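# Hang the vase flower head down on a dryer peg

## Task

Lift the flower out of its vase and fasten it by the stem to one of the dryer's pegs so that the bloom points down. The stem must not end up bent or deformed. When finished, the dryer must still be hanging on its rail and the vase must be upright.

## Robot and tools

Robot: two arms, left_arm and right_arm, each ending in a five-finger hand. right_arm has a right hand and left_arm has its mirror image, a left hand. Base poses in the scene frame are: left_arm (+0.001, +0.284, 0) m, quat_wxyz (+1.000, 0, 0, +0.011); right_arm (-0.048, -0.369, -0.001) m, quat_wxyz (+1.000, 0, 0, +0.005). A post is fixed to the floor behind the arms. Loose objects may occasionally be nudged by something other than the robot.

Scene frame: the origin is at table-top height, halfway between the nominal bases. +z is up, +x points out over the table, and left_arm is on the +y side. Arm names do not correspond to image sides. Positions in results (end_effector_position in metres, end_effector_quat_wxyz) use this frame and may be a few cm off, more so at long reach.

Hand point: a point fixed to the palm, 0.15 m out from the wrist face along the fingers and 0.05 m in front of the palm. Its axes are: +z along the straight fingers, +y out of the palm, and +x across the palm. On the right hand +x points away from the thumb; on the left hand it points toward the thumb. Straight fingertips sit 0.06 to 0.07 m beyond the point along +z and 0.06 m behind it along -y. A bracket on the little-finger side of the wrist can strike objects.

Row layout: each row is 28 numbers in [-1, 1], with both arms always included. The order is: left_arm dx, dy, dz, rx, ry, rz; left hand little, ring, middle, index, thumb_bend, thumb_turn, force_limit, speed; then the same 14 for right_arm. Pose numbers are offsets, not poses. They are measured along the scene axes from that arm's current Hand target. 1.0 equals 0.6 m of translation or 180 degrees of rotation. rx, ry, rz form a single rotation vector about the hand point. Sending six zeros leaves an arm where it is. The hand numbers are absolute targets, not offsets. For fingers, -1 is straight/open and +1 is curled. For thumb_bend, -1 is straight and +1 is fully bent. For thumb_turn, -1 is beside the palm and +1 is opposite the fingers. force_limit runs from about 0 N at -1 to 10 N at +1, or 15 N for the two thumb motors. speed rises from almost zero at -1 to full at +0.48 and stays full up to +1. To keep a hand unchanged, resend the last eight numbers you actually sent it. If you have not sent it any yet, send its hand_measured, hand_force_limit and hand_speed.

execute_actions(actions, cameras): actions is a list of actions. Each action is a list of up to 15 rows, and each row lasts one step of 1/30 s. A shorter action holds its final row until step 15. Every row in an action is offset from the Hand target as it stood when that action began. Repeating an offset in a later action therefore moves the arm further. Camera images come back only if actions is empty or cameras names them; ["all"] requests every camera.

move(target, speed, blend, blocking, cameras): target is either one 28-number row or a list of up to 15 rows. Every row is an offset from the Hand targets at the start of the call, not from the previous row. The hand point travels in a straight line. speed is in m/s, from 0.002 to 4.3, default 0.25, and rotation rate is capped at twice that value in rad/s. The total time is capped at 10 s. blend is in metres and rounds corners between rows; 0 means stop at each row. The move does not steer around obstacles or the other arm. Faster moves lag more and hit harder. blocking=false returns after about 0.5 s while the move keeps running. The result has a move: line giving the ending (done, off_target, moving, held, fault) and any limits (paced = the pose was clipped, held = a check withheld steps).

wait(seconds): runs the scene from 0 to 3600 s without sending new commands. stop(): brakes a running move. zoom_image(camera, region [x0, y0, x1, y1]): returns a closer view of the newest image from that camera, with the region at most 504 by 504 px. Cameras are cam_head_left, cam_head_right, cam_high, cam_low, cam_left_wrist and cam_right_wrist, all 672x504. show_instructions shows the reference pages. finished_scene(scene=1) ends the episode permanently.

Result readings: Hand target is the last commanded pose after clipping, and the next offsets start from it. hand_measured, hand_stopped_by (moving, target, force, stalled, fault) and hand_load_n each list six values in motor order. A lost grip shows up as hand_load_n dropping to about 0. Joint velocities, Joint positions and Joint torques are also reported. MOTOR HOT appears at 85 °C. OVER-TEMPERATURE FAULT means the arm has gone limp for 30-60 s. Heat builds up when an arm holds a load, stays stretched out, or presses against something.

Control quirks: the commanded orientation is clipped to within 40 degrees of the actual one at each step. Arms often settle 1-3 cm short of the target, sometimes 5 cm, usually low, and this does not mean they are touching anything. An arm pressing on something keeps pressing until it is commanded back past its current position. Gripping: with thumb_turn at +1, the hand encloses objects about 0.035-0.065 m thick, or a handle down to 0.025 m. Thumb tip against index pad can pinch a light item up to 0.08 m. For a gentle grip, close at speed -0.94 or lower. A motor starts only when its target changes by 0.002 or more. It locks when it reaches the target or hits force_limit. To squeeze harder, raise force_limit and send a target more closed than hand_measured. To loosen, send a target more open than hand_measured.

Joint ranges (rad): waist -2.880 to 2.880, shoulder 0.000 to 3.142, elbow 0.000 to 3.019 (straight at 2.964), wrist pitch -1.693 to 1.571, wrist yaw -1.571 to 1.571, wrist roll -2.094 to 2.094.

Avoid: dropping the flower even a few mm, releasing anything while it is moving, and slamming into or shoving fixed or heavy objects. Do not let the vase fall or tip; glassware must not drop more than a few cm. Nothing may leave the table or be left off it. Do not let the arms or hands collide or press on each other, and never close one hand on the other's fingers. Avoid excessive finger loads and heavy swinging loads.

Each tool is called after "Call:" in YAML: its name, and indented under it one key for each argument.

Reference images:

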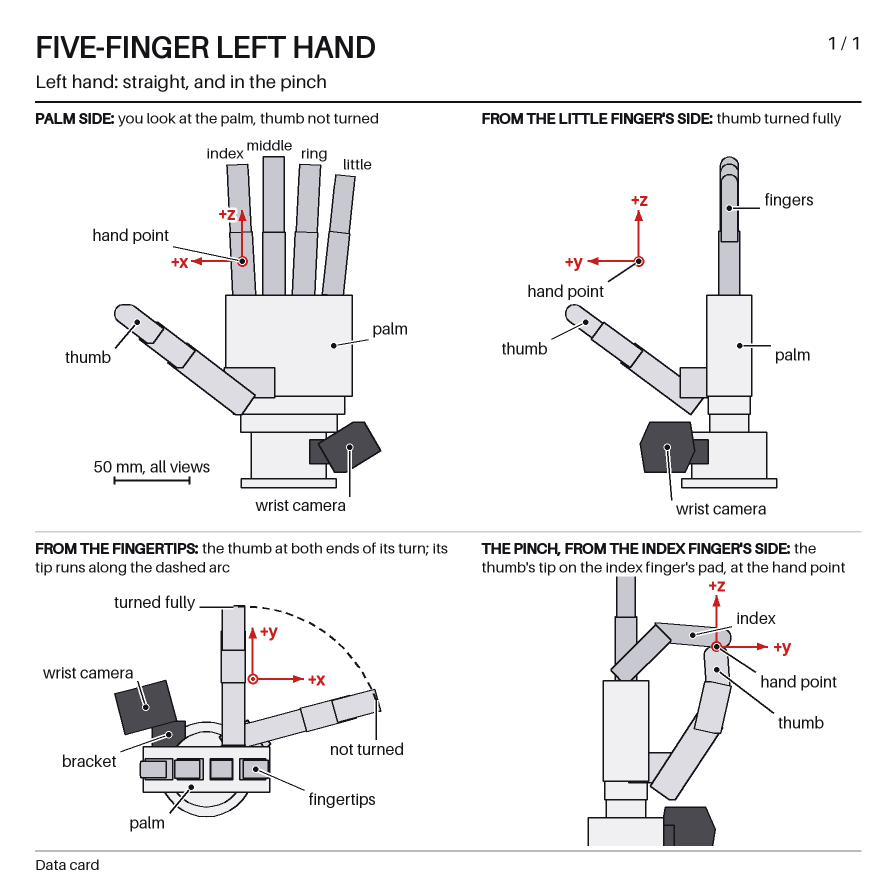

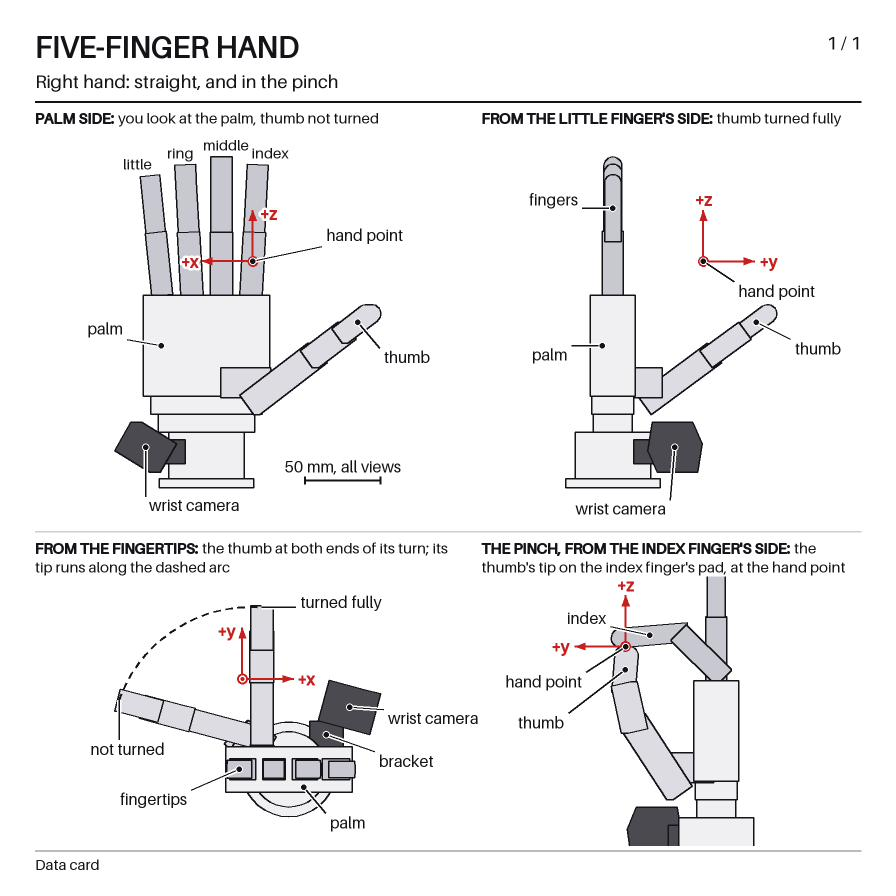

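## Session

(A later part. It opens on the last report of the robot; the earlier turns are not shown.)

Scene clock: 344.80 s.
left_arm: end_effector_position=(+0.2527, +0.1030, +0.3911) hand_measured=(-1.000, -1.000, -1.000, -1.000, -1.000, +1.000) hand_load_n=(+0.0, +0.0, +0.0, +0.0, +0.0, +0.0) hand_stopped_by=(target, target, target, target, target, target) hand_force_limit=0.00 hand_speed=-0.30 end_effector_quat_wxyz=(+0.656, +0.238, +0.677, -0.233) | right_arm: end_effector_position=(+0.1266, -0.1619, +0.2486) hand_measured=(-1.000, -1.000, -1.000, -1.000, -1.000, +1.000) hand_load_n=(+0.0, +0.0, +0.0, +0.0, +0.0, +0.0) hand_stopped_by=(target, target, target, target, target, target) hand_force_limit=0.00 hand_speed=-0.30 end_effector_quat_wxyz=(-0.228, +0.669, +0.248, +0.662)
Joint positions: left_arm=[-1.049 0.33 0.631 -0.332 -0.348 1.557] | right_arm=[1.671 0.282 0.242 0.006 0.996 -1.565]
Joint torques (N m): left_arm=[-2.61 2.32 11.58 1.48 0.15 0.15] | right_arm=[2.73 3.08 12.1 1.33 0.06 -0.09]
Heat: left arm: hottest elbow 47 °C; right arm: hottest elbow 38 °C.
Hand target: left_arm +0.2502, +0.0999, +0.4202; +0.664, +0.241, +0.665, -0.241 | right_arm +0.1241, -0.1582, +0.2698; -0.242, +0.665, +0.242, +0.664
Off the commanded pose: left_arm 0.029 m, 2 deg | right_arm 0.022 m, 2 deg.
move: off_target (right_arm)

Call:
move:
  target: [0,0,0,0,0,0,-1,-1,-1,-1,-1,1,0,-0.3,0.068,0.061,0,0,0,0,-1,-1,-1,-1,-1,1,0,-0.3]
  speed: 0.1
  cameras: ["cam_head_left","cam_right_wrist","cam_low"]

Call:
zoom_image:
  camera: "cam_head_left"
  region: [370, 240, 490, 380]

Call:
zoom_image:
  camera: "cam_low"
  region: [290, 170, 420, 330]

Scene clock: 350.27 s.
left_arm: end_effector_position=(+0.2527, +0.1030, +0.3911) hand_measured=(-1.000, -1.000, -1.000, -1.000, -1.000, +1.000) hand_load_n=(+0.0, +0.0, +0.0, +0.0, +0.0, +0.0) hand_stopped_by=(target, target, target, target, target, target) hand_force_limit=0.00 hand_speed=-0.30 end_effector_quat_wxyz=(+0.656, +0.238, +0.677, -0.233) | right_arm: end_effector_position=(+0.1600, -0.1284, +0.2420) hand_measured=(-1.000, -1.000, -1.000, -1.000, -1.000, +1.000) hand_load_n=(+0.0, +0.0, +0.0, +0.0, +0.0, +0.0) hand_stopped_by=(target, target, target, target, target, target) hand_force_limit=0.00 hand_speed=-0.30 end_effector_quat_wxyz=(-0.229, +0.673, +0.260, +0.653)
Joint positions: left_arm=[-1.049 0.33 0.631 -0.332 -0.348 1.557] | right_arm=[1.434 0.477 0.265 0.155 0.738 -1.565]
Joint torques (N m): left_arm=[-2.67 2.32 11.58 1.47 0.14 0.15] | right_arm=[0.97 2.26 12.55 2.47 0.02 -0.09]
Heat: left arm: hottest elbow 48 °C; right arm: hottest elbow 38 °C.
Hand target: left_arm +0.2502, +0.0999, +0.4202; +0.664, +0.241, +0.665, -0.241 | right_arm +0.1649, -0.1216, +0.2699; -0.242, +0.665, +0.242, +0.664
Off the commanded pose: left_arm 0.029 m, 2 deg | right_arm 0.029 m, 3 deg.
move: off_target (right_arm)
Images, in order (width x height): cam_head_left 672x504, cam_low 672x504, cam_right_wrist 672x504.

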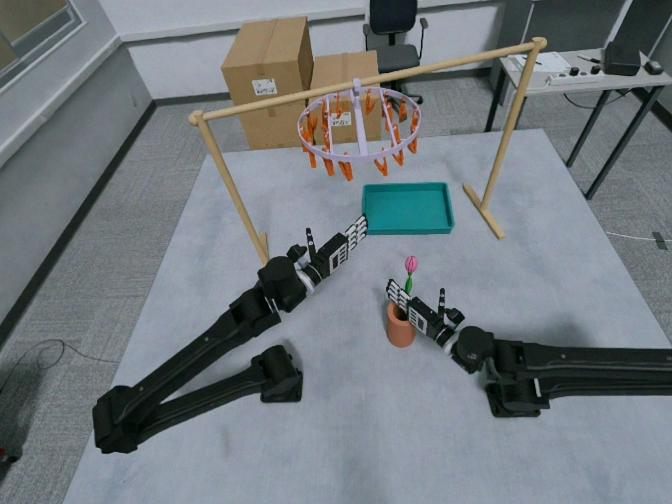

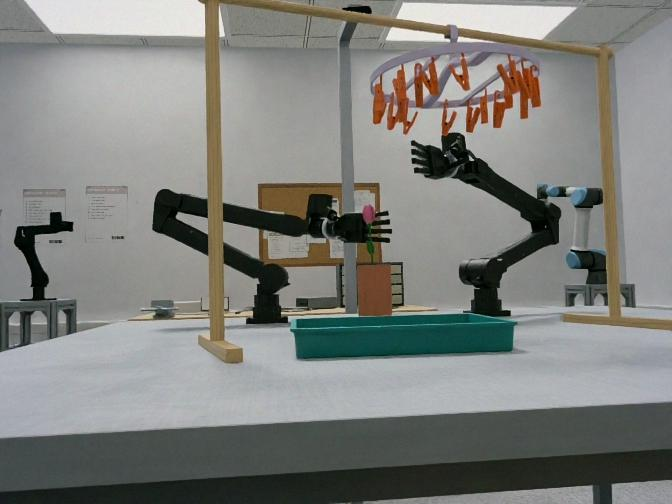

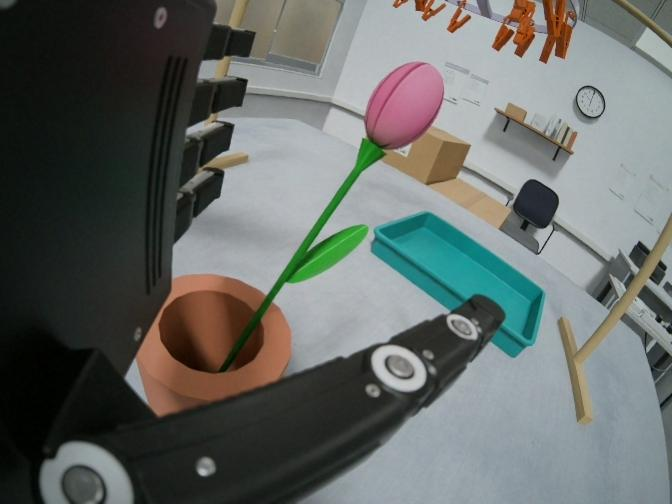

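Scaled by 3.600 from the camera's image (finer frame: 960x720).

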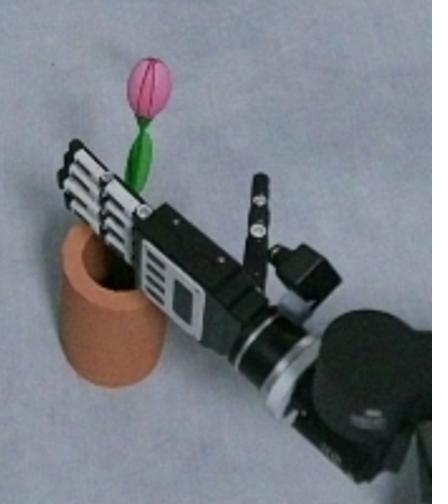

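Scaled by 3.150 from the camera's image (finer frame: 960x720).

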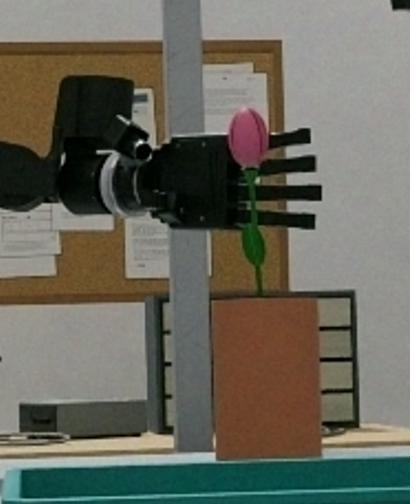

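Call:
move:
  target: [0,0,0,0,0,0,-1,-1,-1,-1,-1,1,0,-0.3,0.061,0.039,0.012,0,0,0,-1,-1,-1,-1,-1,1,0,-0.3]
  speed: 0.08
  cameras: ["cam_head_left","cam_right_wrist","cam_low"]

Call:
zoom_image:
  camera: "cam_head_left"
  region: [370, 240, 490, 380]

Call:
zoom_image:
  camera: "cam_low"
  region: [290, 170, 420, 330]

Scene clock: 358.70 s.
left_arm: end_effector_position=(+0.2527, +0.1030, +0.3911) hand_measured=(-1.000, -1.000, -1.000, -1.000, -1.000, +1.000) hand_load_n=(-0.5, +0.0, +0.0, +0.0, +0.0, +0.5) hand_stopped_by=(target, target, target, target, target, target) hand_force_limit=0.00 hand_speed=-0.30 end_effector_quat_wxyz=(+0.656, +0.238, +0.677, -0.233) | right_arm: end_effector_position=(+0.1948, -0.1056, +0.2482) hand_measured=(-1.000, -1.000, -1.000, -1.000, -1.000, +1.000) hand_load_n=(+0.0, +0.0, +0.0, +0.0, +0.0, +0.5) hand_stopped_by=(target, target, target, target, target, target) hand_force_limit=0.00 hand_speed=-0.30 end_effector_quat_wxyz=(-0.230, +0.676, +0.259, +0.650)
Joint positions: left_arm=[-1.049 0.33 0.631 -0.332 -0.348 1.557] | right_arm=[1.268 0.629 0.321 0.251 0.572 -1.565]
Joint torques (N m): left_arm=[-2.67 2.32 11.59 1.47 0.14 0.15] | right_arm=[0.97 0.5 12.37 2.65 0.01 -0.09]
Heat: left arm: hottest elbow 48 °C; right arm: hottest elbow 39 °C.
Hand target: left_arm +0.2502, +0.0999, +0.4202; +0.664, +0.241, +0.665, -0.241 | right_arm +0.2014, -0.0981, +0.2771; -0.242, +0.665, +0.242, +0.664
Off the commanded pose: left_arm 0.029 m, 2 deg | right_arm 0.031 m, 3 deg.
move: off_target (right_arm)
Images, in order (width x height): cam_head_left 672x504, cam_low 672x504, cam_right_wrist 672x504.

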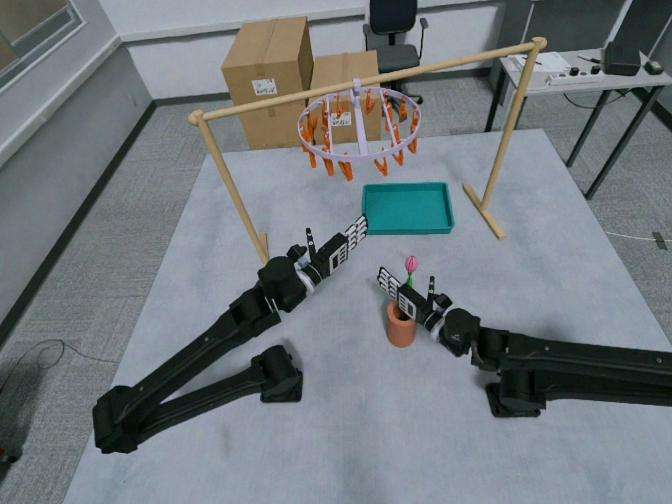

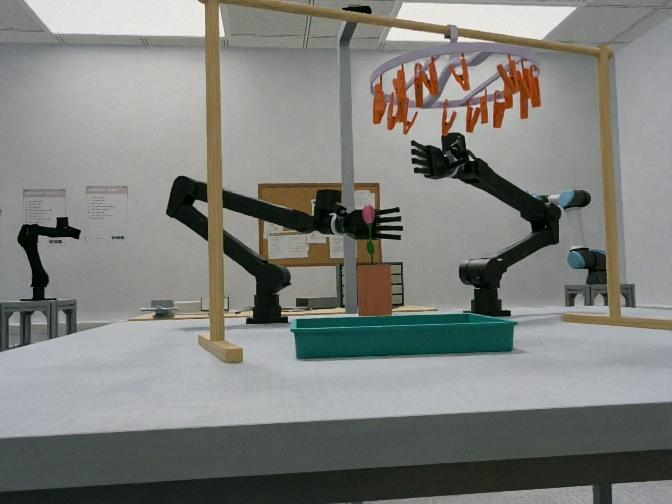

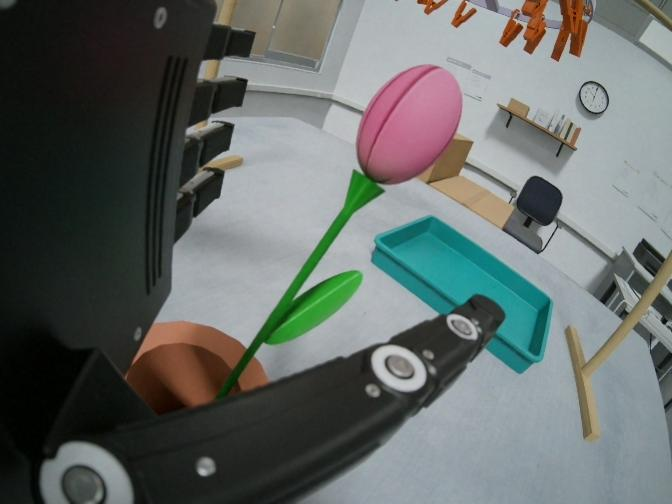

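Scaled by 3.600 from the camera's image (finer frame: 960x720).

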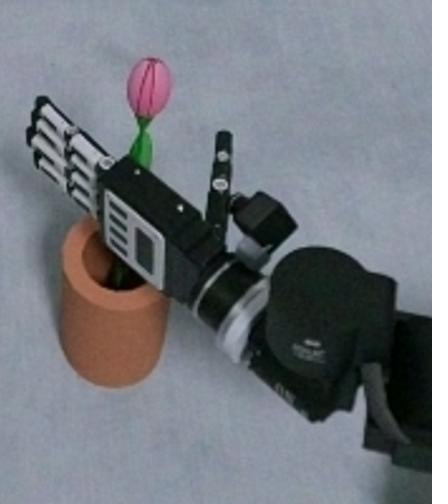

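Scaled by 3.150 from the camera's image (finer frame: 960x720).

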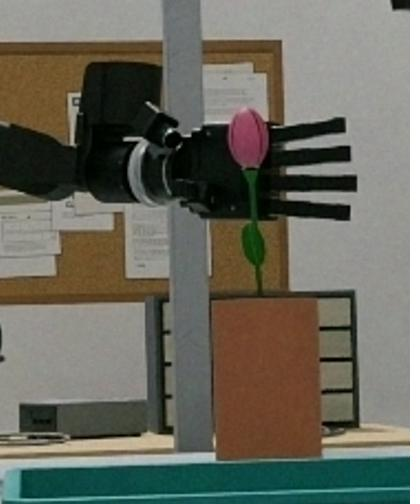

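Call:
move:
  target: [0,0,0,0,0,0,-1,-1,-1,-1,-1,1,0,-0.3,0,0,0,0,0,0,-1,-1,0,0,-0.6,1,-0.8,-0.6]
  speed: 0.08
  cameras: ["cam_head_left","cam_right_wrist","cam_low"]

Call:
zoom_image:
  camera: "cam_right_wrist"
  region: [200, 120, 460, 320]

Scene clock: 363.80 s.
left_arm: end_effector_position=(+0.2527, +0.1030, +0.3911) hand_measured=(-1.000, -1.000, -1.000, -1.000, -1.000, +1.000) hand_load_n=(+0.0, +0.0, -0.5, +0.0, +0.0, +0.0) hand_stopped_by=(target, target, target, target, target, target) hand_force_limit=0.00 hand_speed=-0.30 end_effector_quat_wxyz=(+0.656, +0.238, +0.677, -0.233) | right_arm: end_effector_position=(+0.1948, -0.1055, +0.2482) hand_measured=(-1.000, -1.000, +0.000, +0.000, -0.600, +1.000) hand_load_n=(+0.0, +0.0, +0.0, +0.0, +0.0, +0.5) hand_stopped_by=(target, target, target, target, target, target) hand_force_limit=-0.80 hand_speed=-0.60 end_effector_quat_wxyz=(-0.230, +0.676, +0.259, +0.650)
Joint positions: left_arm=[-1.049 0.33 0.631 -0.332 -0.348 1.557] | right_arm=[1.268 0.629 0.321 0.251 0.572 -1.565]
Joint torques (N m): left_arm=[-2.61 2.37 11.58 1.47 0.14 0.15] | right_arm=[0.97 0.56 12.37 2.65 0.02 -0.1]
Heat: left arm: hottest elbow 48 °C; right arm: hottest elbow 40 °C.
Hand target: left_arm +0.2502, +0.0999, +0.4202; +0.664, +0.241, +0.665, -0.241 | right_arm +0.2014, -0.0981, +0.2771; -0.242, +0.665, +0.242, +0.664
Off the commanded pose: left_arm 0.029 m, 2 deg | right_arm 0.031 m, 3 deg.
move: done
Images, in order (width x height): cam_head_left 672x504, cam_low 672x504, cam_right_wrist 672x504.

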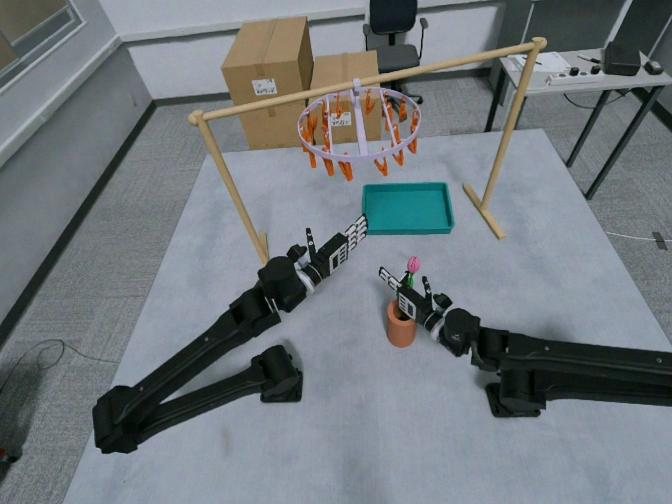

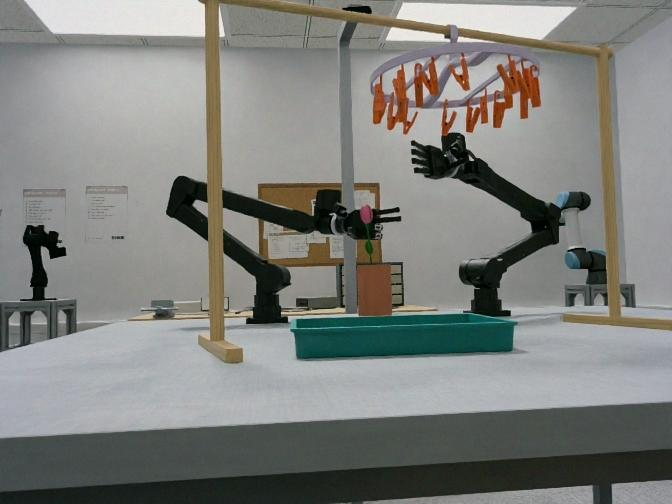

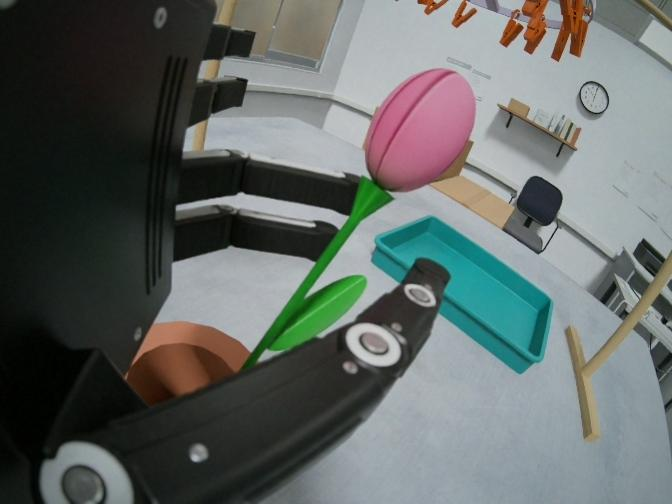

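Scaled by 1.938 from the camera's image (finer frame: 960x720).

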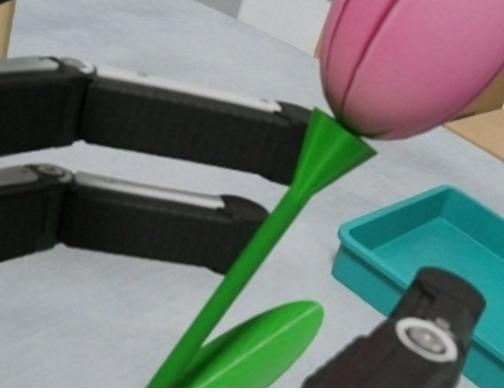

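Call:
move:
  target: [0,0,0,0,0,0,-1,-1,-1,-1,-1,1,0,-0.3,0.0085,-0.0105,0,0,0,0,-1,-1,0,0,-0.6,1,-0.8,-0.6]
  speed: 0.08
  cameras: ["cam_head_left","cam_right_wrist","cam_low"]

Call:
zoom_image:
  camera: "cam_right_wrist"
  region: [200, 120, 460, 320]

Call:
zoom_image:
  camera: "cam_low"
  region: [290, 170, 420, 330]

Scene clock: 371.60 s.
left_arm: end_effector_position=(+0.2527, +0.1030, +0.3911) hand_measured=(-1.000, -1.000, -1.000, -1.000, -1.000, +1.000) hand_load_n=(+0.0, +0.0, +0.0, +0.0, +0.0, +0.0) hand_stopped_by=(target, target, target, target, target, target) hand_force_limit=0.00 hand_speed=-0.30 end_effector_quat_wxyz=(+0.656, +0.238, +0.677, -0.233) | right_arm: end_effector_position=(+0.2015, -0.1085, +0.2493) hand_measured=(-1.000, -1.000, +0.000, +0.000, -0.600, +1.000) hand_load_n=(+0.0, +0.0, +0.0, +0.0, +0.0, +0.0) hand_stopped_by=(target, target, target, target, target, target) hand_force_limit=-0.80 hand_speed=-0.60 end_effector_quat_wxyz=(-0.231, +0.676, +0.257, +0.651)
Joint positions: left_arm=[-1.049 0.33 0.631 -0.332 -0.348 1.557] | right_arm=[1.231 0.625 0.321 0.251 0.536 -1.565]
Joint torques (N m): left_arm=[-2.61 2.32 11.56 1.46 0.15 0.15] | right_arm=[1.08 -0.67 11.97 2.11 0.01 -0.1]
Heat: left arm: hottest elbow 49 °C; right arm: hottest elbow 40 °C.
Hand target: left_arm +0.2502, +0.0999, +0.4202; +0.664, +0.241, +0.665, -0.241 | right_arm +0.2066, -0.1045, +0.2771; -0.242, +0.665, +0.242, +0.664
Off the commanded pose: left_arm 0.029 m, 2 deg | right_arm 0.029 m, 3 deg.
move: off_target (right_arm)
Images, in order (width x height): cam_head_left 672x504, cam_low 672x504, cam_right_wrist 672x504.

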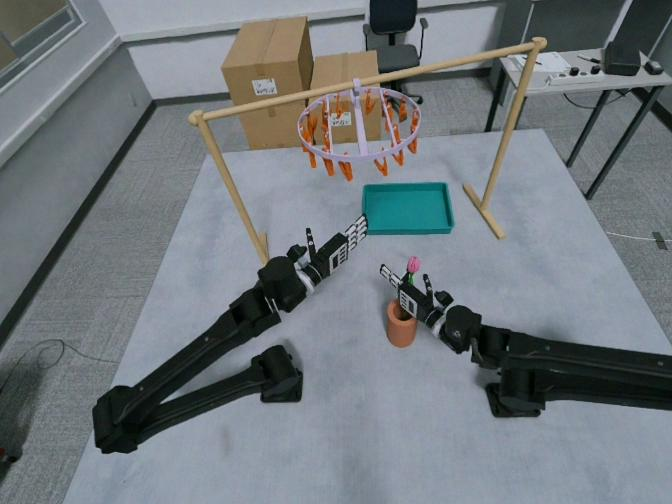

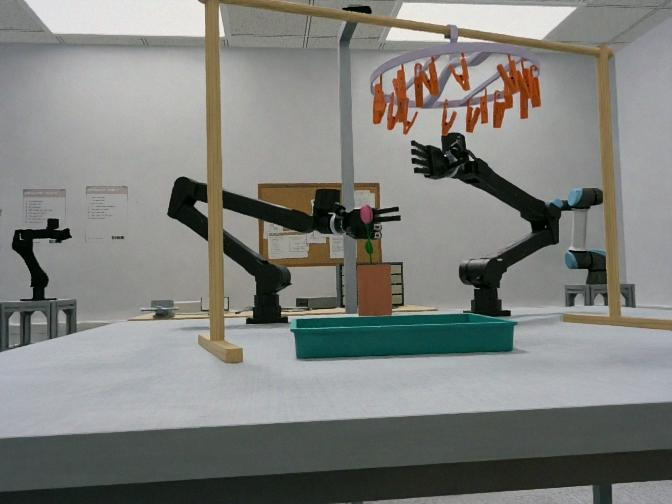

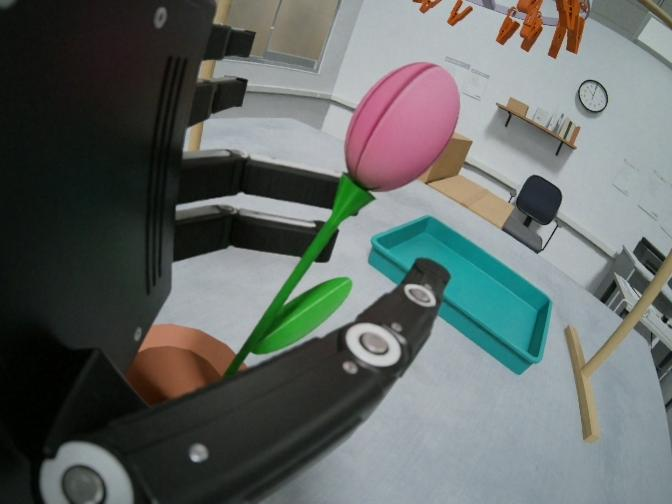

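Scaled by 1.938 from the camera's image (finer frame: 960x720).

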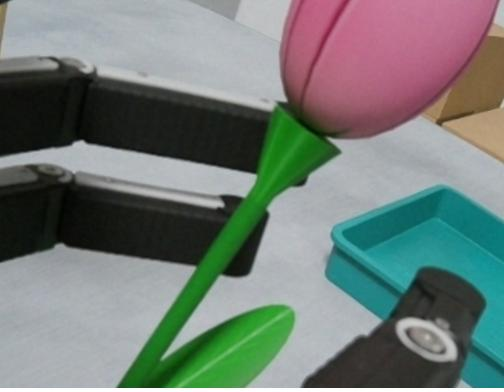

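Scaled by 3.150 from the camera's image (finer frame: 960x720).

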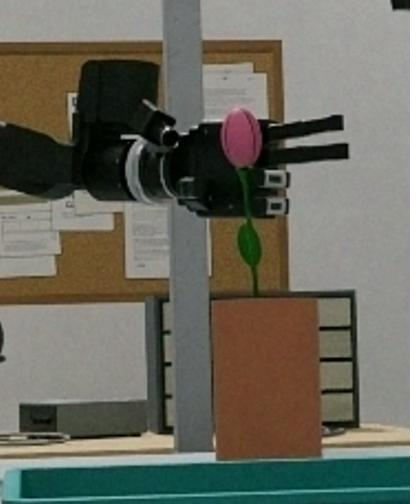

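Call:
move:
  target: [0,0,0,0,0,0,-1,-1,-1,-1,-1,1,0,-0.3,0,0,-0.012,0,0,0,-1,-1,0,0,-0.6,1,-0.8,-0.6]
  speed: 0.08
  cameras: ["cam_right_wrist"]

Scene clock: 375.23 s.
left_arm: end_effector_position=(+0.2527, +0.1030, +0.3911) hand_measured=(-1.000, -1.000, -1.000, -1.000, -1.000, +1.000) hand_load_n=(+0.0, +0.0, +0.0, +0.0, +0.0, +0.0) hand_stopped_by=(target, target, target, target, target, target) hand_force_limit=0.00 hand_speed=-0.30 end_effector_quat_wxyz=(+0.656, +0.238, +0.677, -0.233) | right_arm: end_effector_position=(+0.2016, -0.1078, +0.2523) hand_measured=(-1.000, -1.000, +0.000, +0.000, -0.600, +1.000) hand_load_n=(+0.0, +0.0, +0.0, +0.0, +0.0, +0.0) hand_stopped_by=(target, target, target, target, target, target) hand_force_limit=-0.80 hand_speed=-0.60 end_effector_quat_wxyz=(-0.236, +0.673, +0.253, +0.654)
Joint positions: left_arm=[-1.049 0.33 0.631 -0.332 -0.348 1.557] | right_arm=[1.231 0.625 0.321 0.265 0.536 -1.565]
Joint torques (N m): left_arm=[-2.55 2.32 11.58 1.46 0.15 0.15] | right_arm=[1.03 0.38 10.78 2.65 -0.01 -0.1]
Heat: left arm: hottest elbow 49 °C; right arm: hottest elbow 40 °C.
Hand target: left_arm +0.2502, +0.0999, +0.4202; +0.664, +0.241, +0.665, -0.241 | right_arm +0.2065, -0.1044, +0.2699; -0.242, +0.665, +0.242, +0.664
Off the commanded pose: left_arm 0.029 m, 2 deg | right_arm 0.019 m, 2 deg.
move: off_target (right_arm)

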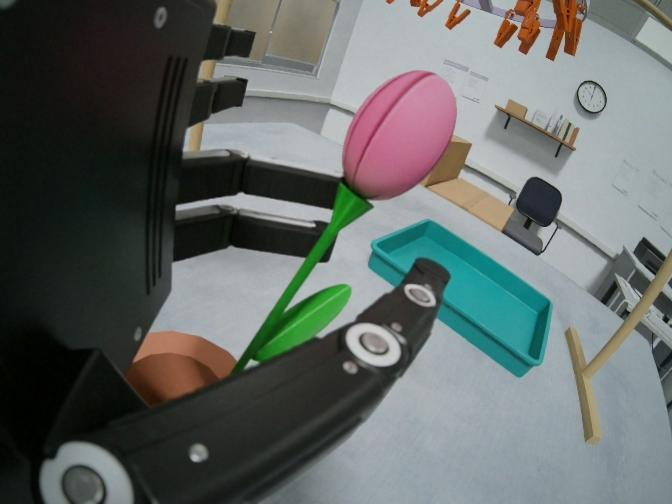

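Call:
move:
  target: [0,0,0,0,0,0,-1,-1,-1,-1,-1,1,0,-0.3,0,0,-0.035,0,0,0,-1,-1,0,0,-0.6,1,-0.8,-0.6]
  speed: 0.08
  cameras: ["cam_right_wrist"]

Scene clock: 377.70 s.
left_arm: end_effector_position=(+0.2527, +0.1030, +0.3911) hand_measured=(-1.000, -1.000, -1.000, -1.000, -1.000, +1.000) hand_load_n=(+0.0, +0.0, +0.0, +0.0, +0.0, +0.0) hand_stopped_by=(target, target, target, target, target, target) hand_force_limit=0.00 hand_speed=-0.30 end_effector_quat_wxyz=(+0.656, +0.238, +0.677, -0.233) | right_arm: end_effector_position=(+0.2035, -0.1025, +0.2500) hand_measured=(-1.000, -1.000, +0.000, +0.000, -0.600, +1.000) hand_load_n=(+0.0, +0.0, +0.0, +0.0, -0.5, +0.5) hand_stopped_by=(target, target, target, target, target, target) hand_force_limit=-0.80 hand_speed=-0.60 end_effector_quat_wxyz=(-0.245, +0.665, +0.245, +0.661)
Joint positions: left_arm=[-1.049 0.33 0.631 -0.332 -0.348 1.557] | right_arm=[1.23 0.664 0.307 0.351 0.533 -1.565]
Joint torques (N m): left_arm=[-2.55 2.32 11.56 1.47 0.14 0.15] | right_arm=[1.03 0.21 8.16 2.67 0 -0.1]
Heat: left arm: hottest elbow 49 °C; right arm: hottest elbow 40 °C.
Hand target: left_arm +0.2502, +0.0999, +0.4202; +0.664, +0.241, +0.665, -0.241 | right_arm +0.2065, -0.1044, +0.2488; -0.242, +0.665, +0.242, +0.664
Off the commanded pose: left_arm 0.029 m, 2 deg | right_arm 0.004 m, 1 deg.
move: done

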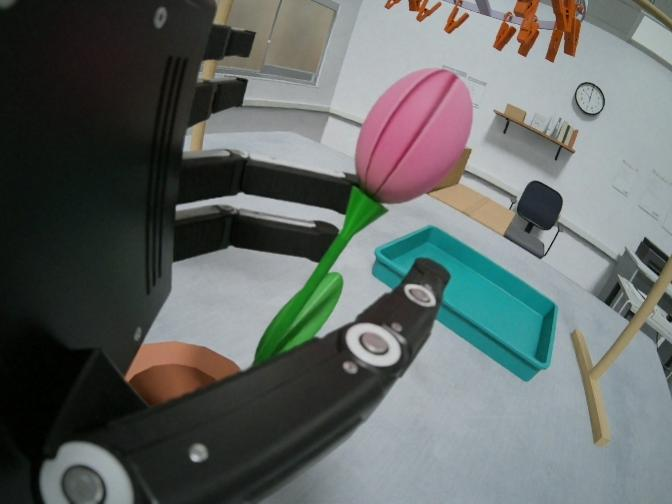

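Call:
move:
  target: [0,0,0,0,0,0,-1,-1,-1,-1,-1,1,0,-0.3,0.005,-0.012,-0.02,0,0,0,-1,-1,0,0,-0.6,1,-0.8,-0.6]
  speed: 0.08
  cameras: ["cam_right_wrist"]

Call:
zoom_image:
  camera: "cam_right_wrist"
  region: [200, 120, 460, 320]

Scene clock: 386.60 s.
left_arm: end_effector_position=(+0.2527, +0.1030, +0.3911) hand_measured=(-1.000, -1.000, -1.000, -1.000, -1.000, +1.000) hand_load_n=(+0.0, +0.0, +0.0, +0.0, +0.0, +0.0) hand_stopped_by=(target, target, target, target, target, target) hand_force_limit=0.00 hand_speed=-0.30 end_effector_quat_wxyz=(+0.656, +0.238, +0.677, -0.233) | right_arm: end_effector_position=(+0.2070, -0.1095, +0.2362) hand_measured=(-1.000, -1.000, +0.000, +0.000, -0.600, +1.000) hand_load_n=(+0.0, +0.0, -0.5, +0.0, +0.0, +0.5) hand_stopped_by=(target, target, target, target, target, target) hand_force_limit=-0.80 hand_speed=-0.60 end_effector_quat_wxyz=(-0.243, +0.667, +0.245, +0.660)
Joint positions: left_arm=[-1.049 0.33 0.631 -0.332 -0.348 1.557] | right_arm=[1.202 0.664 0.271 0.382 0.507 -1.565]
Joint torques (N m): left_arm=[-2.55 2.26 11.58 1.48 0.15 0.15] | right_arm=[1.03 -0.03 8.1 2.65 -0.01 -0.1]
Heat: left arm: hottest elbow 49 °C; right arm: hottest elbow 41 °C.
Hand target: left_arm +0.2502, +0.0999, +0.4202; +0.664, +0.241, +0.665, -0.241 | right_arm +0.2096, -0.1117, +0.2367; -0.242, +0.665, +0.242, +0.664
Off the commanded pose: left_arm 0.029 m, 2 deg | right_arm 0.003 m, 1 deg.
move: done

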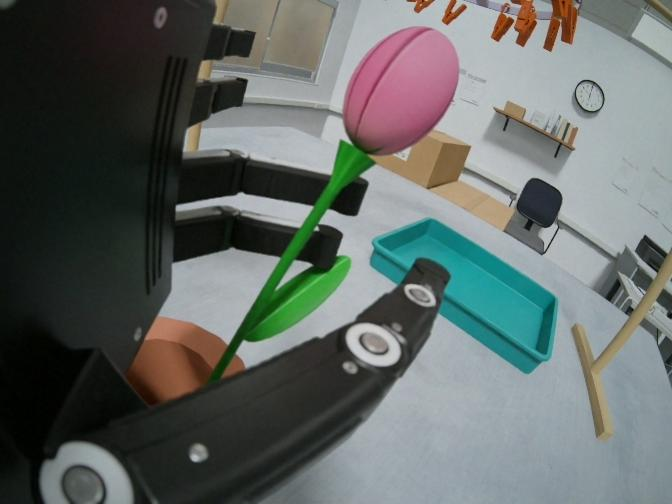

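Scaled by 1.938 from the camera's image (finer frame: 960x720).

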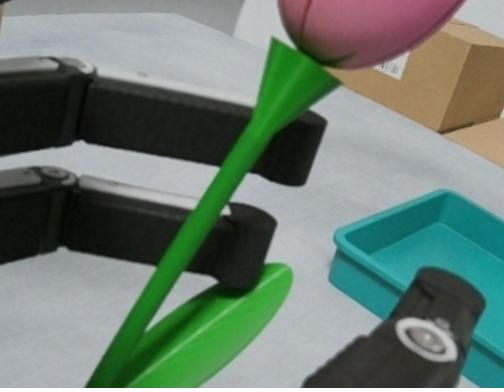

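Call:
move:
  target: [0,0,0,0,0,0,-1,-1,-1,-1,-1,1,0,-0.3,0,0,0,0,0,0,-1,-1,0,0,0,1,-0.8,-0.8]
  speed: 0.08
  cameras: ["cam_right_wrist"]

Call:
zoom_image:
  camera: "cam_right_wrist"
  region: [200, 120, 460, 320]

Scene clock: 394.97 s.
left_arm: end_effector_position=(+0.2527, +0.1030, +0.3911) hand_measured=(-1.000, -1.000, -1.000, -1.000, -1.000, +1.000) hand_load_n=(+0.0, +0.0, -0.5, +0.0, +0.0, +0.0) hand_stopped_by=(target, target, target, target, target, target) hand_force_limit=0.00 hand_speed=-0.30 end_effector_quat_wxyz=(+0.656, +0.238, +0.677, -0.233) | right_arm: end_effector_position=(+0.2070, -0.1094, +0.2362) hand_measured=(-1.000, -1.000, +0.000, +0.000, +0.000, +1.000) hand_load_n=(+0.0, +0.0, +0.0, +0.0, +0.0, +0.0) hand_stopped_by=(target, target, target, target, target, target) hand_force_limit=-0.80 hand_speed=-0.80 end_effector_quat_wxyz=(-0.243, +0.667, +0.245, +0.660)
Joint positions: left_arm=[-1.049 0.33 0.631 -0.332 -0.348 1.557] | right_arm=[1.202 0.664 0.271 0.382 0.506 -1.565]
Joint torques (N m): left_arm=[-2.61 2.37 11.58 1.47 0.15 0.15] | right_arm=[1.03 -0.03 8.1 2.66 0 -0.09]
Heat: left arm: hottest elbow 50 °C; right arm: hottest elbow 40 °C.
Hand target: left_arm +0.2502, +0.0999, +0.4202; +0.664, +0.241, +0.665, -0.241 | right_arm +0.2096, -0.1117, +0.2367; -0.242, +0.665, +0.242, +0.664
Off the commanded pose: left_arm 0.029 m, 2 deg | right_arm 0.003 m, 1 deg.
move: done

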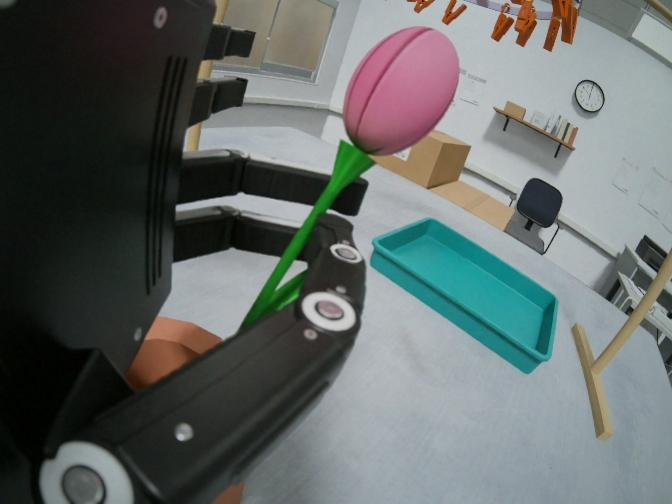

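Scaled by 1.938 from the camera's image (finer frame: 960x720).

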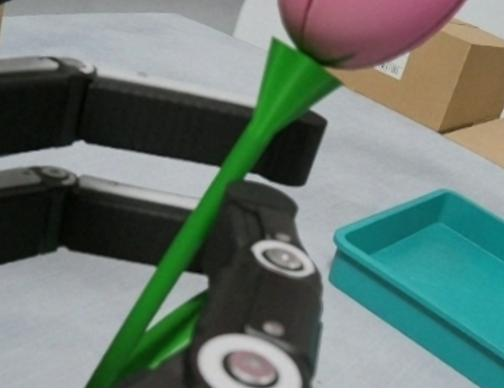

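Call:
move:
  target: [0,0,0,0,0,0,-1,-1,-1,-1,-1,1,0,-0.3,0,0,0,0,0,0,-1,-1,0,0,0.2,1,-0.8,-0.8]
  speed: 0.08
  cameras: ["cam_right_wrist"]

Call:
zoom_image:
  camera: "cam_right_wrist"
  region: [200, 120, 460, 320]

Scene clock: 399.27 s.
left_arm: end_effector_position=(+0.2527, +0.1030, +0.3911) hand_measured=(-1.000, -1.000, -1.000, -1.000, -1.000, +1.000) hand_load_n=(+0.0, +0.0, +0.0, +0.0, +0.0, +0.0) hand_stopped_by=(target, target, target, target, target, target) hand_force_limit=0.00 hand_speed=-0.30 end_effector_quat_wxyz=(+0.656, +0.238, +0.677, -0.233) | right_arm: end_effector_position=(+0.2070, -0.1094, +0.2362) hand_measured=(-1.000, -1.000, +0.000, +0.000, +0.200, +1.000) hand_load_n=(+0.0, +0.0, +0.0, +0.0, +0.0, +0.5) hand_stopped_by=(target, target, target, target, target, target) hand_force_limit=-0.80 hand_speed=-0.80 end_effector_quat_wxyz=(-0.243, +0.667, +0.245, +0.660)
Joint positions: left_arm=[-1.049 0.33 0.631 -0.332 -0.348 1.557] | right_arm=[1.202 0.664 0.271 0.382 0.506 -1.565]
Joint torques (N m): left_arm=[-2.61 2.32 11.56 1.47 0.14 0.15] | right_arm=[1.03 -0.03 8.12 2.66 0 -0.1]
Heat: left arm: hottest elbow 50 °C; right arm: hottest elbow 40 °C.
Hand target: left_arm +0.2502, +0.0999, +0.4202; +0.664, +0.241, +0.665, -0.241 | right_arm +0.2096, -0.1117, +0.2367; -0.242, +0.665, +0.242, +0.664
Off the commanded pose: left_arm 0.029 m, 2 deg | right_arm 0.003 m, 1 deg.
move: done

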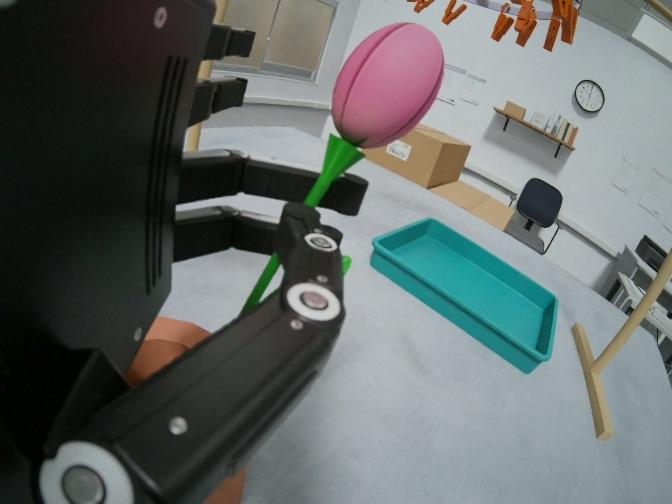

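Scaled by 1.938 from the camera's image (finer frame: 960x720).

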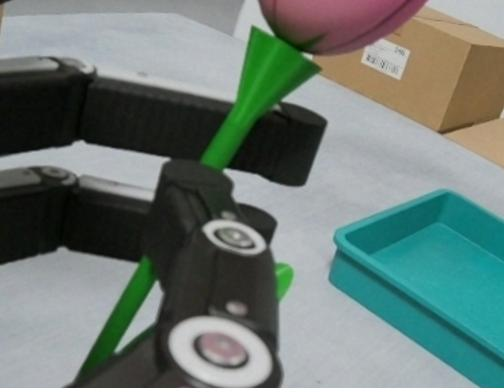

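Call:
move:
  target: [0,0,0,0,0,0,-1,-1,-1,-1,-1,1,0,-0.3,0,0,0,0,0,0,-1,-1,0.4,0.4,0.2,1,-0.7,-0.94]
  speed: 0.08
  cameras: ["cam_right_wrist"]

Call:
zoom_image:
  camera: "cam_right_wrist"
  region: [200, 120, 460, 320]

Scene clock: 403.10 s.
left_arm: end_effector_position=(+0.2527, +0.1030, +0.3911) hand_measured=(-1.000, -1.000, -1.000, -1.000, -1.000, +1.000) hand_load_n=(+0.0, +0.0, +0.0, +0.0, +0.0, +0.0) hand_stopped_by=(target, target, target, target, target, target) hand_force_limit=0.00 hand_speed=-0.30 end_effector_quat_wxyz=(+0.656, +0.238, +0.677, -0.233) | right_arm: end_effector_position=(+0.2070, -0.1094, +0.2362) hand_measured=(-1.000, -1.000, +0.084, +0.134, +0.200, +1.000) hand_load_n=(+0.0, +0.0, +1.0, +2.0, +0.0, +0.5) hand_stopped_by=(target, target, force, force, target, target) hand_force_limit=-0.70 hand_speed=-0.94 end_effector_quat_wxyz=(-0.243, +0.667, +0.245, +0.660)
Joint positions: left_arm=[-1.049 0.33 0.631 -0.332 -0.348 1.557] | right_arm=[1.202 0.664 0.271 0.382 0.506 -1.565]
Joint torques (N m): left_arm=[-2.61 2.26 11.58 1.47 0.15 0.15] | right_arm=[1.03 -0.03 8.12 2.67 0.01 -0.09]
Heat: left arm: hottest elbow 50 °C; right arm: hottest elbow 40 °C.
Hand target: left_arm +0.2502, +0.0999, +0.4202; +0.664, +0.241, +0.665, -0.241 | right_arm +0.2096, -0.1117, +0.2367; -0.242, +0.665, +0.242, +0.664
Off the commanded pose: left_arm 0.029 m, 2 deg | right_arm 0.003 m, 1 deg.
move: done

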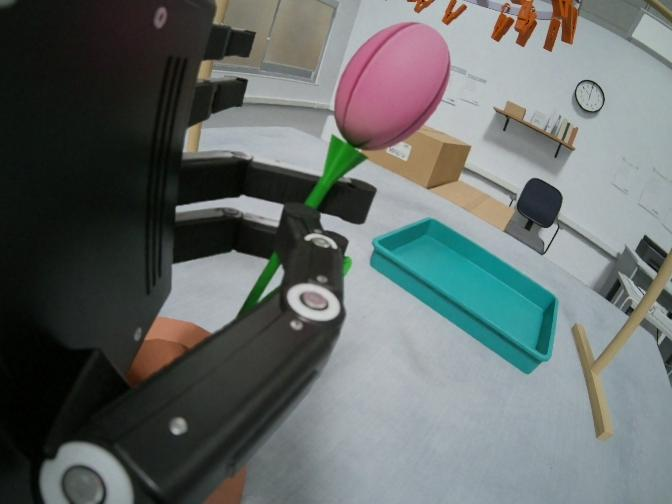

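Scaled by 1.938 from the camera's image (finer frame: 960x720).

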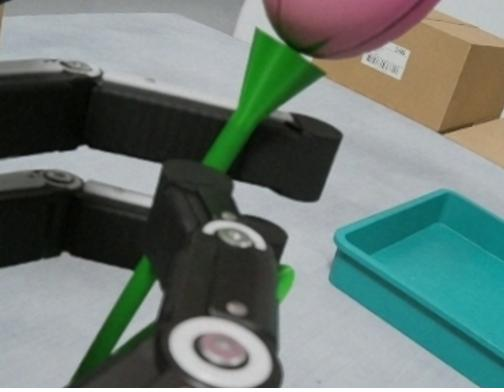

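Call:
move:
  target:
    - [-0.05,0.133,0,0,0,0,-1,-1,-1,-1,-1,1,0,-0.3,0.014,-0.005,0.07,0,0,0,-1,-1,0.4,0.4,0.2,1,-0.7,-0.94]
    - [-0.05,0.133,0,0,0,0,-1,-1,-1,-1,-1,1,0,-0.3,0.057,-0.018,0.31,0,0,0,-1,-1,0.4,0.4,0.2,1,-0.7,-0.94]
  speed: 0.08
  blend: 0.01
  cameras: ["cam_head_left","cam_right_wrist","cam_low"]

Scene clock: 411.90 s.
left_arm: end_effector_position=(+0.2264, +0.1697, +0.3904) hand_measured=(-1.000, -1.000, -1.000, -1.000, -1.000, +1.000) hand_load_n=(+0.0, +0.0, +0.0, +0.0, -0.5, +0.5) hand_stopped_by=(target, target, target, target, target, target) hand_force_limit=0.00 hand_speed=-0.30 end_effector_quat_wxyz=(+0.646, +0.246, +0.680, -0.242) | right_arm: end_effector_position=(+0.2396, -0.1210, +0.3967) hand_measured=(-1.000, -1.000, +0.084, +0.134, +0.200, +1.000) hand_load_n=(+0.0, +0.0, +0.5, +2.5, +0.5, +0.5) hand_stopped_by=(target, target, force, force, target, target) hand_force_limit=-0.70 hand_speed=-0.94 end_effector_quat_wxyz=(-0.239, +0.673, +0.250, +0.653)
Joint positions: left_arm=[-0.733 0.106 0.647 -0.589 -0.006 1.56] | right_arm=[1.023 0.583 0.692 -0.142 0.326 -1.565]
Joint torques (N m): left_arm=[-0.21 2.73 10.58 1.54 0.16 0.12] | right_arm=[0.91 0.32 12.83 1.69 -0.01 -0.1]
Heat: left arm: hottest elbow 50 °C; right arm: hottest elbow 40 °C.
Hand target: left_arm +0.2202, +0.1797, +0.4204; +0.664, +0.241, +0.665, -0.241 | right_arm +0.2437, -0.1224, +0.4228; -0.242, +0.665, +0.242, +0.664
Off the commanded pose: left_arm 0.032 m, 3 deg | right_arm 0.026 m, 2 deg.
move: off_target (left_arm, right_arm)
Images, in order (width x height): cam_head_left 672x504, cam_low 672x504, cam_right_wrist 672x504.

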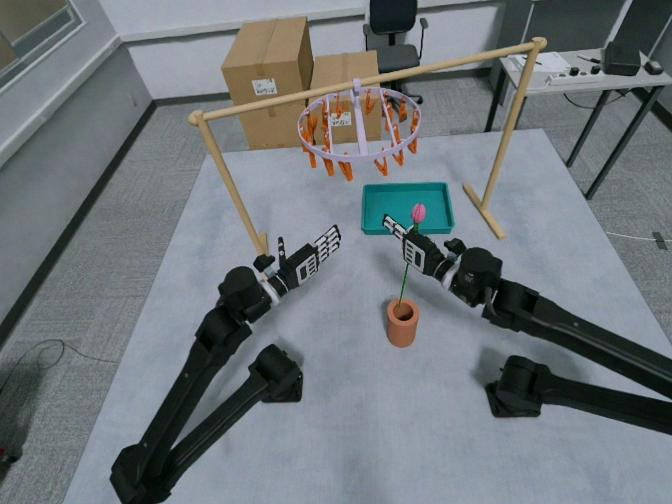

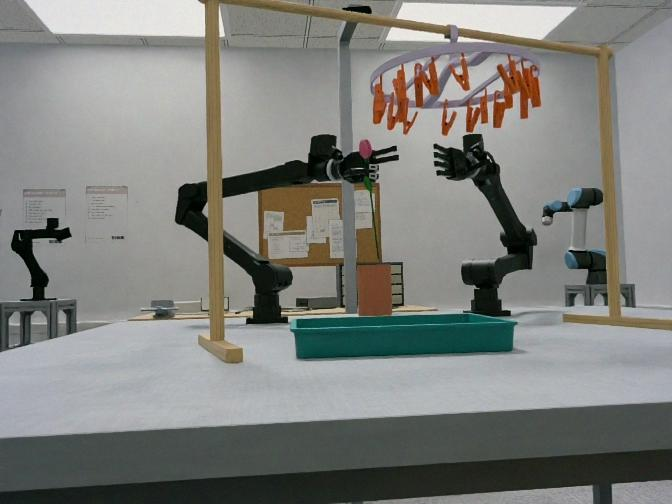

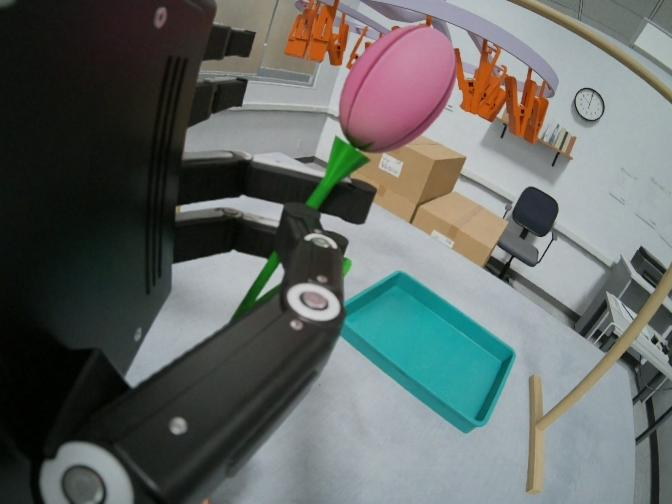

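Call:
zoom_image:
  camera: "cam_head_left"
  region: [360, 190, 500, 360]

Call:
zoom_image:
  camera: "cam_low"
  region: [300, 120, 430, 290]

Scaled by 2.965 from the camera's image (finer frame: 960x720).

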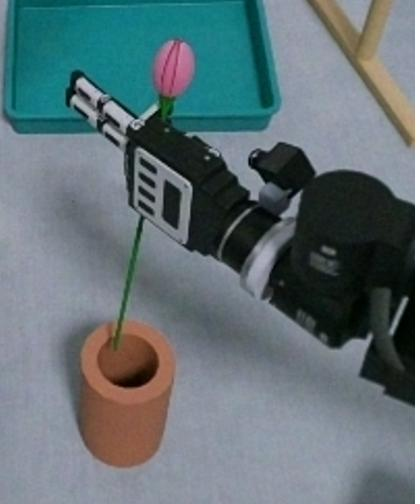

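Scaled by 2.965 from the camera's image (finer frame: 960x720).

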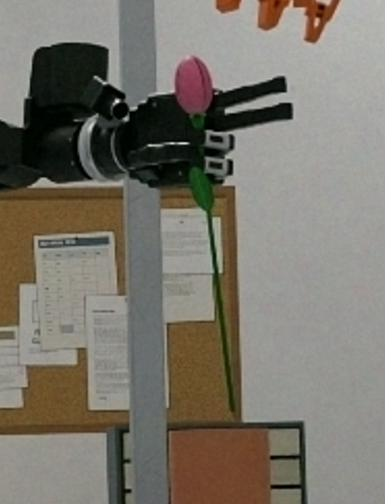

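Call:
zoom_image:
  camera: "cam_head_left"
  region: [260, 190, 380, 310]

Call:
zoom_image:
  camera: "cam_low"
  region: [370, 30, 550, 200]

Scaled by 4.200 from the camera's image (finer frame: 960x720).

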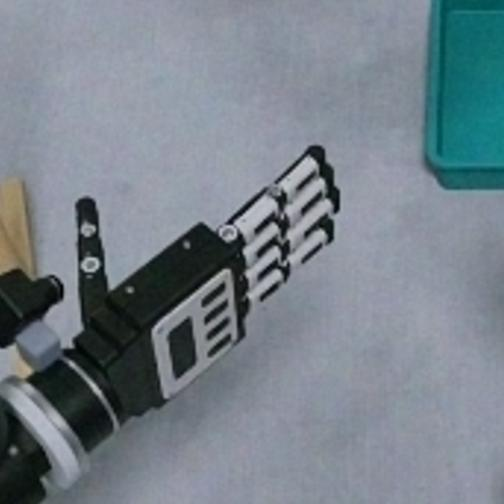

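Scaled by 2.800 from the camera's image (finer frame: 960x720).

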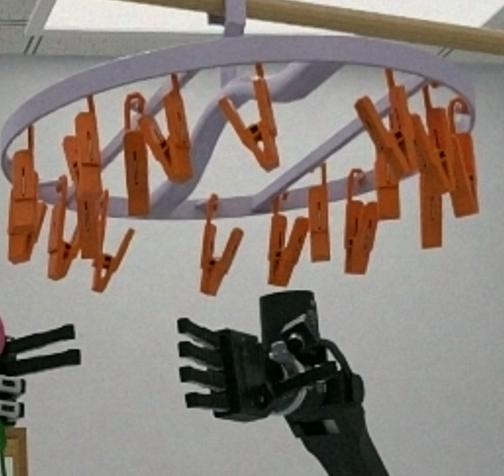

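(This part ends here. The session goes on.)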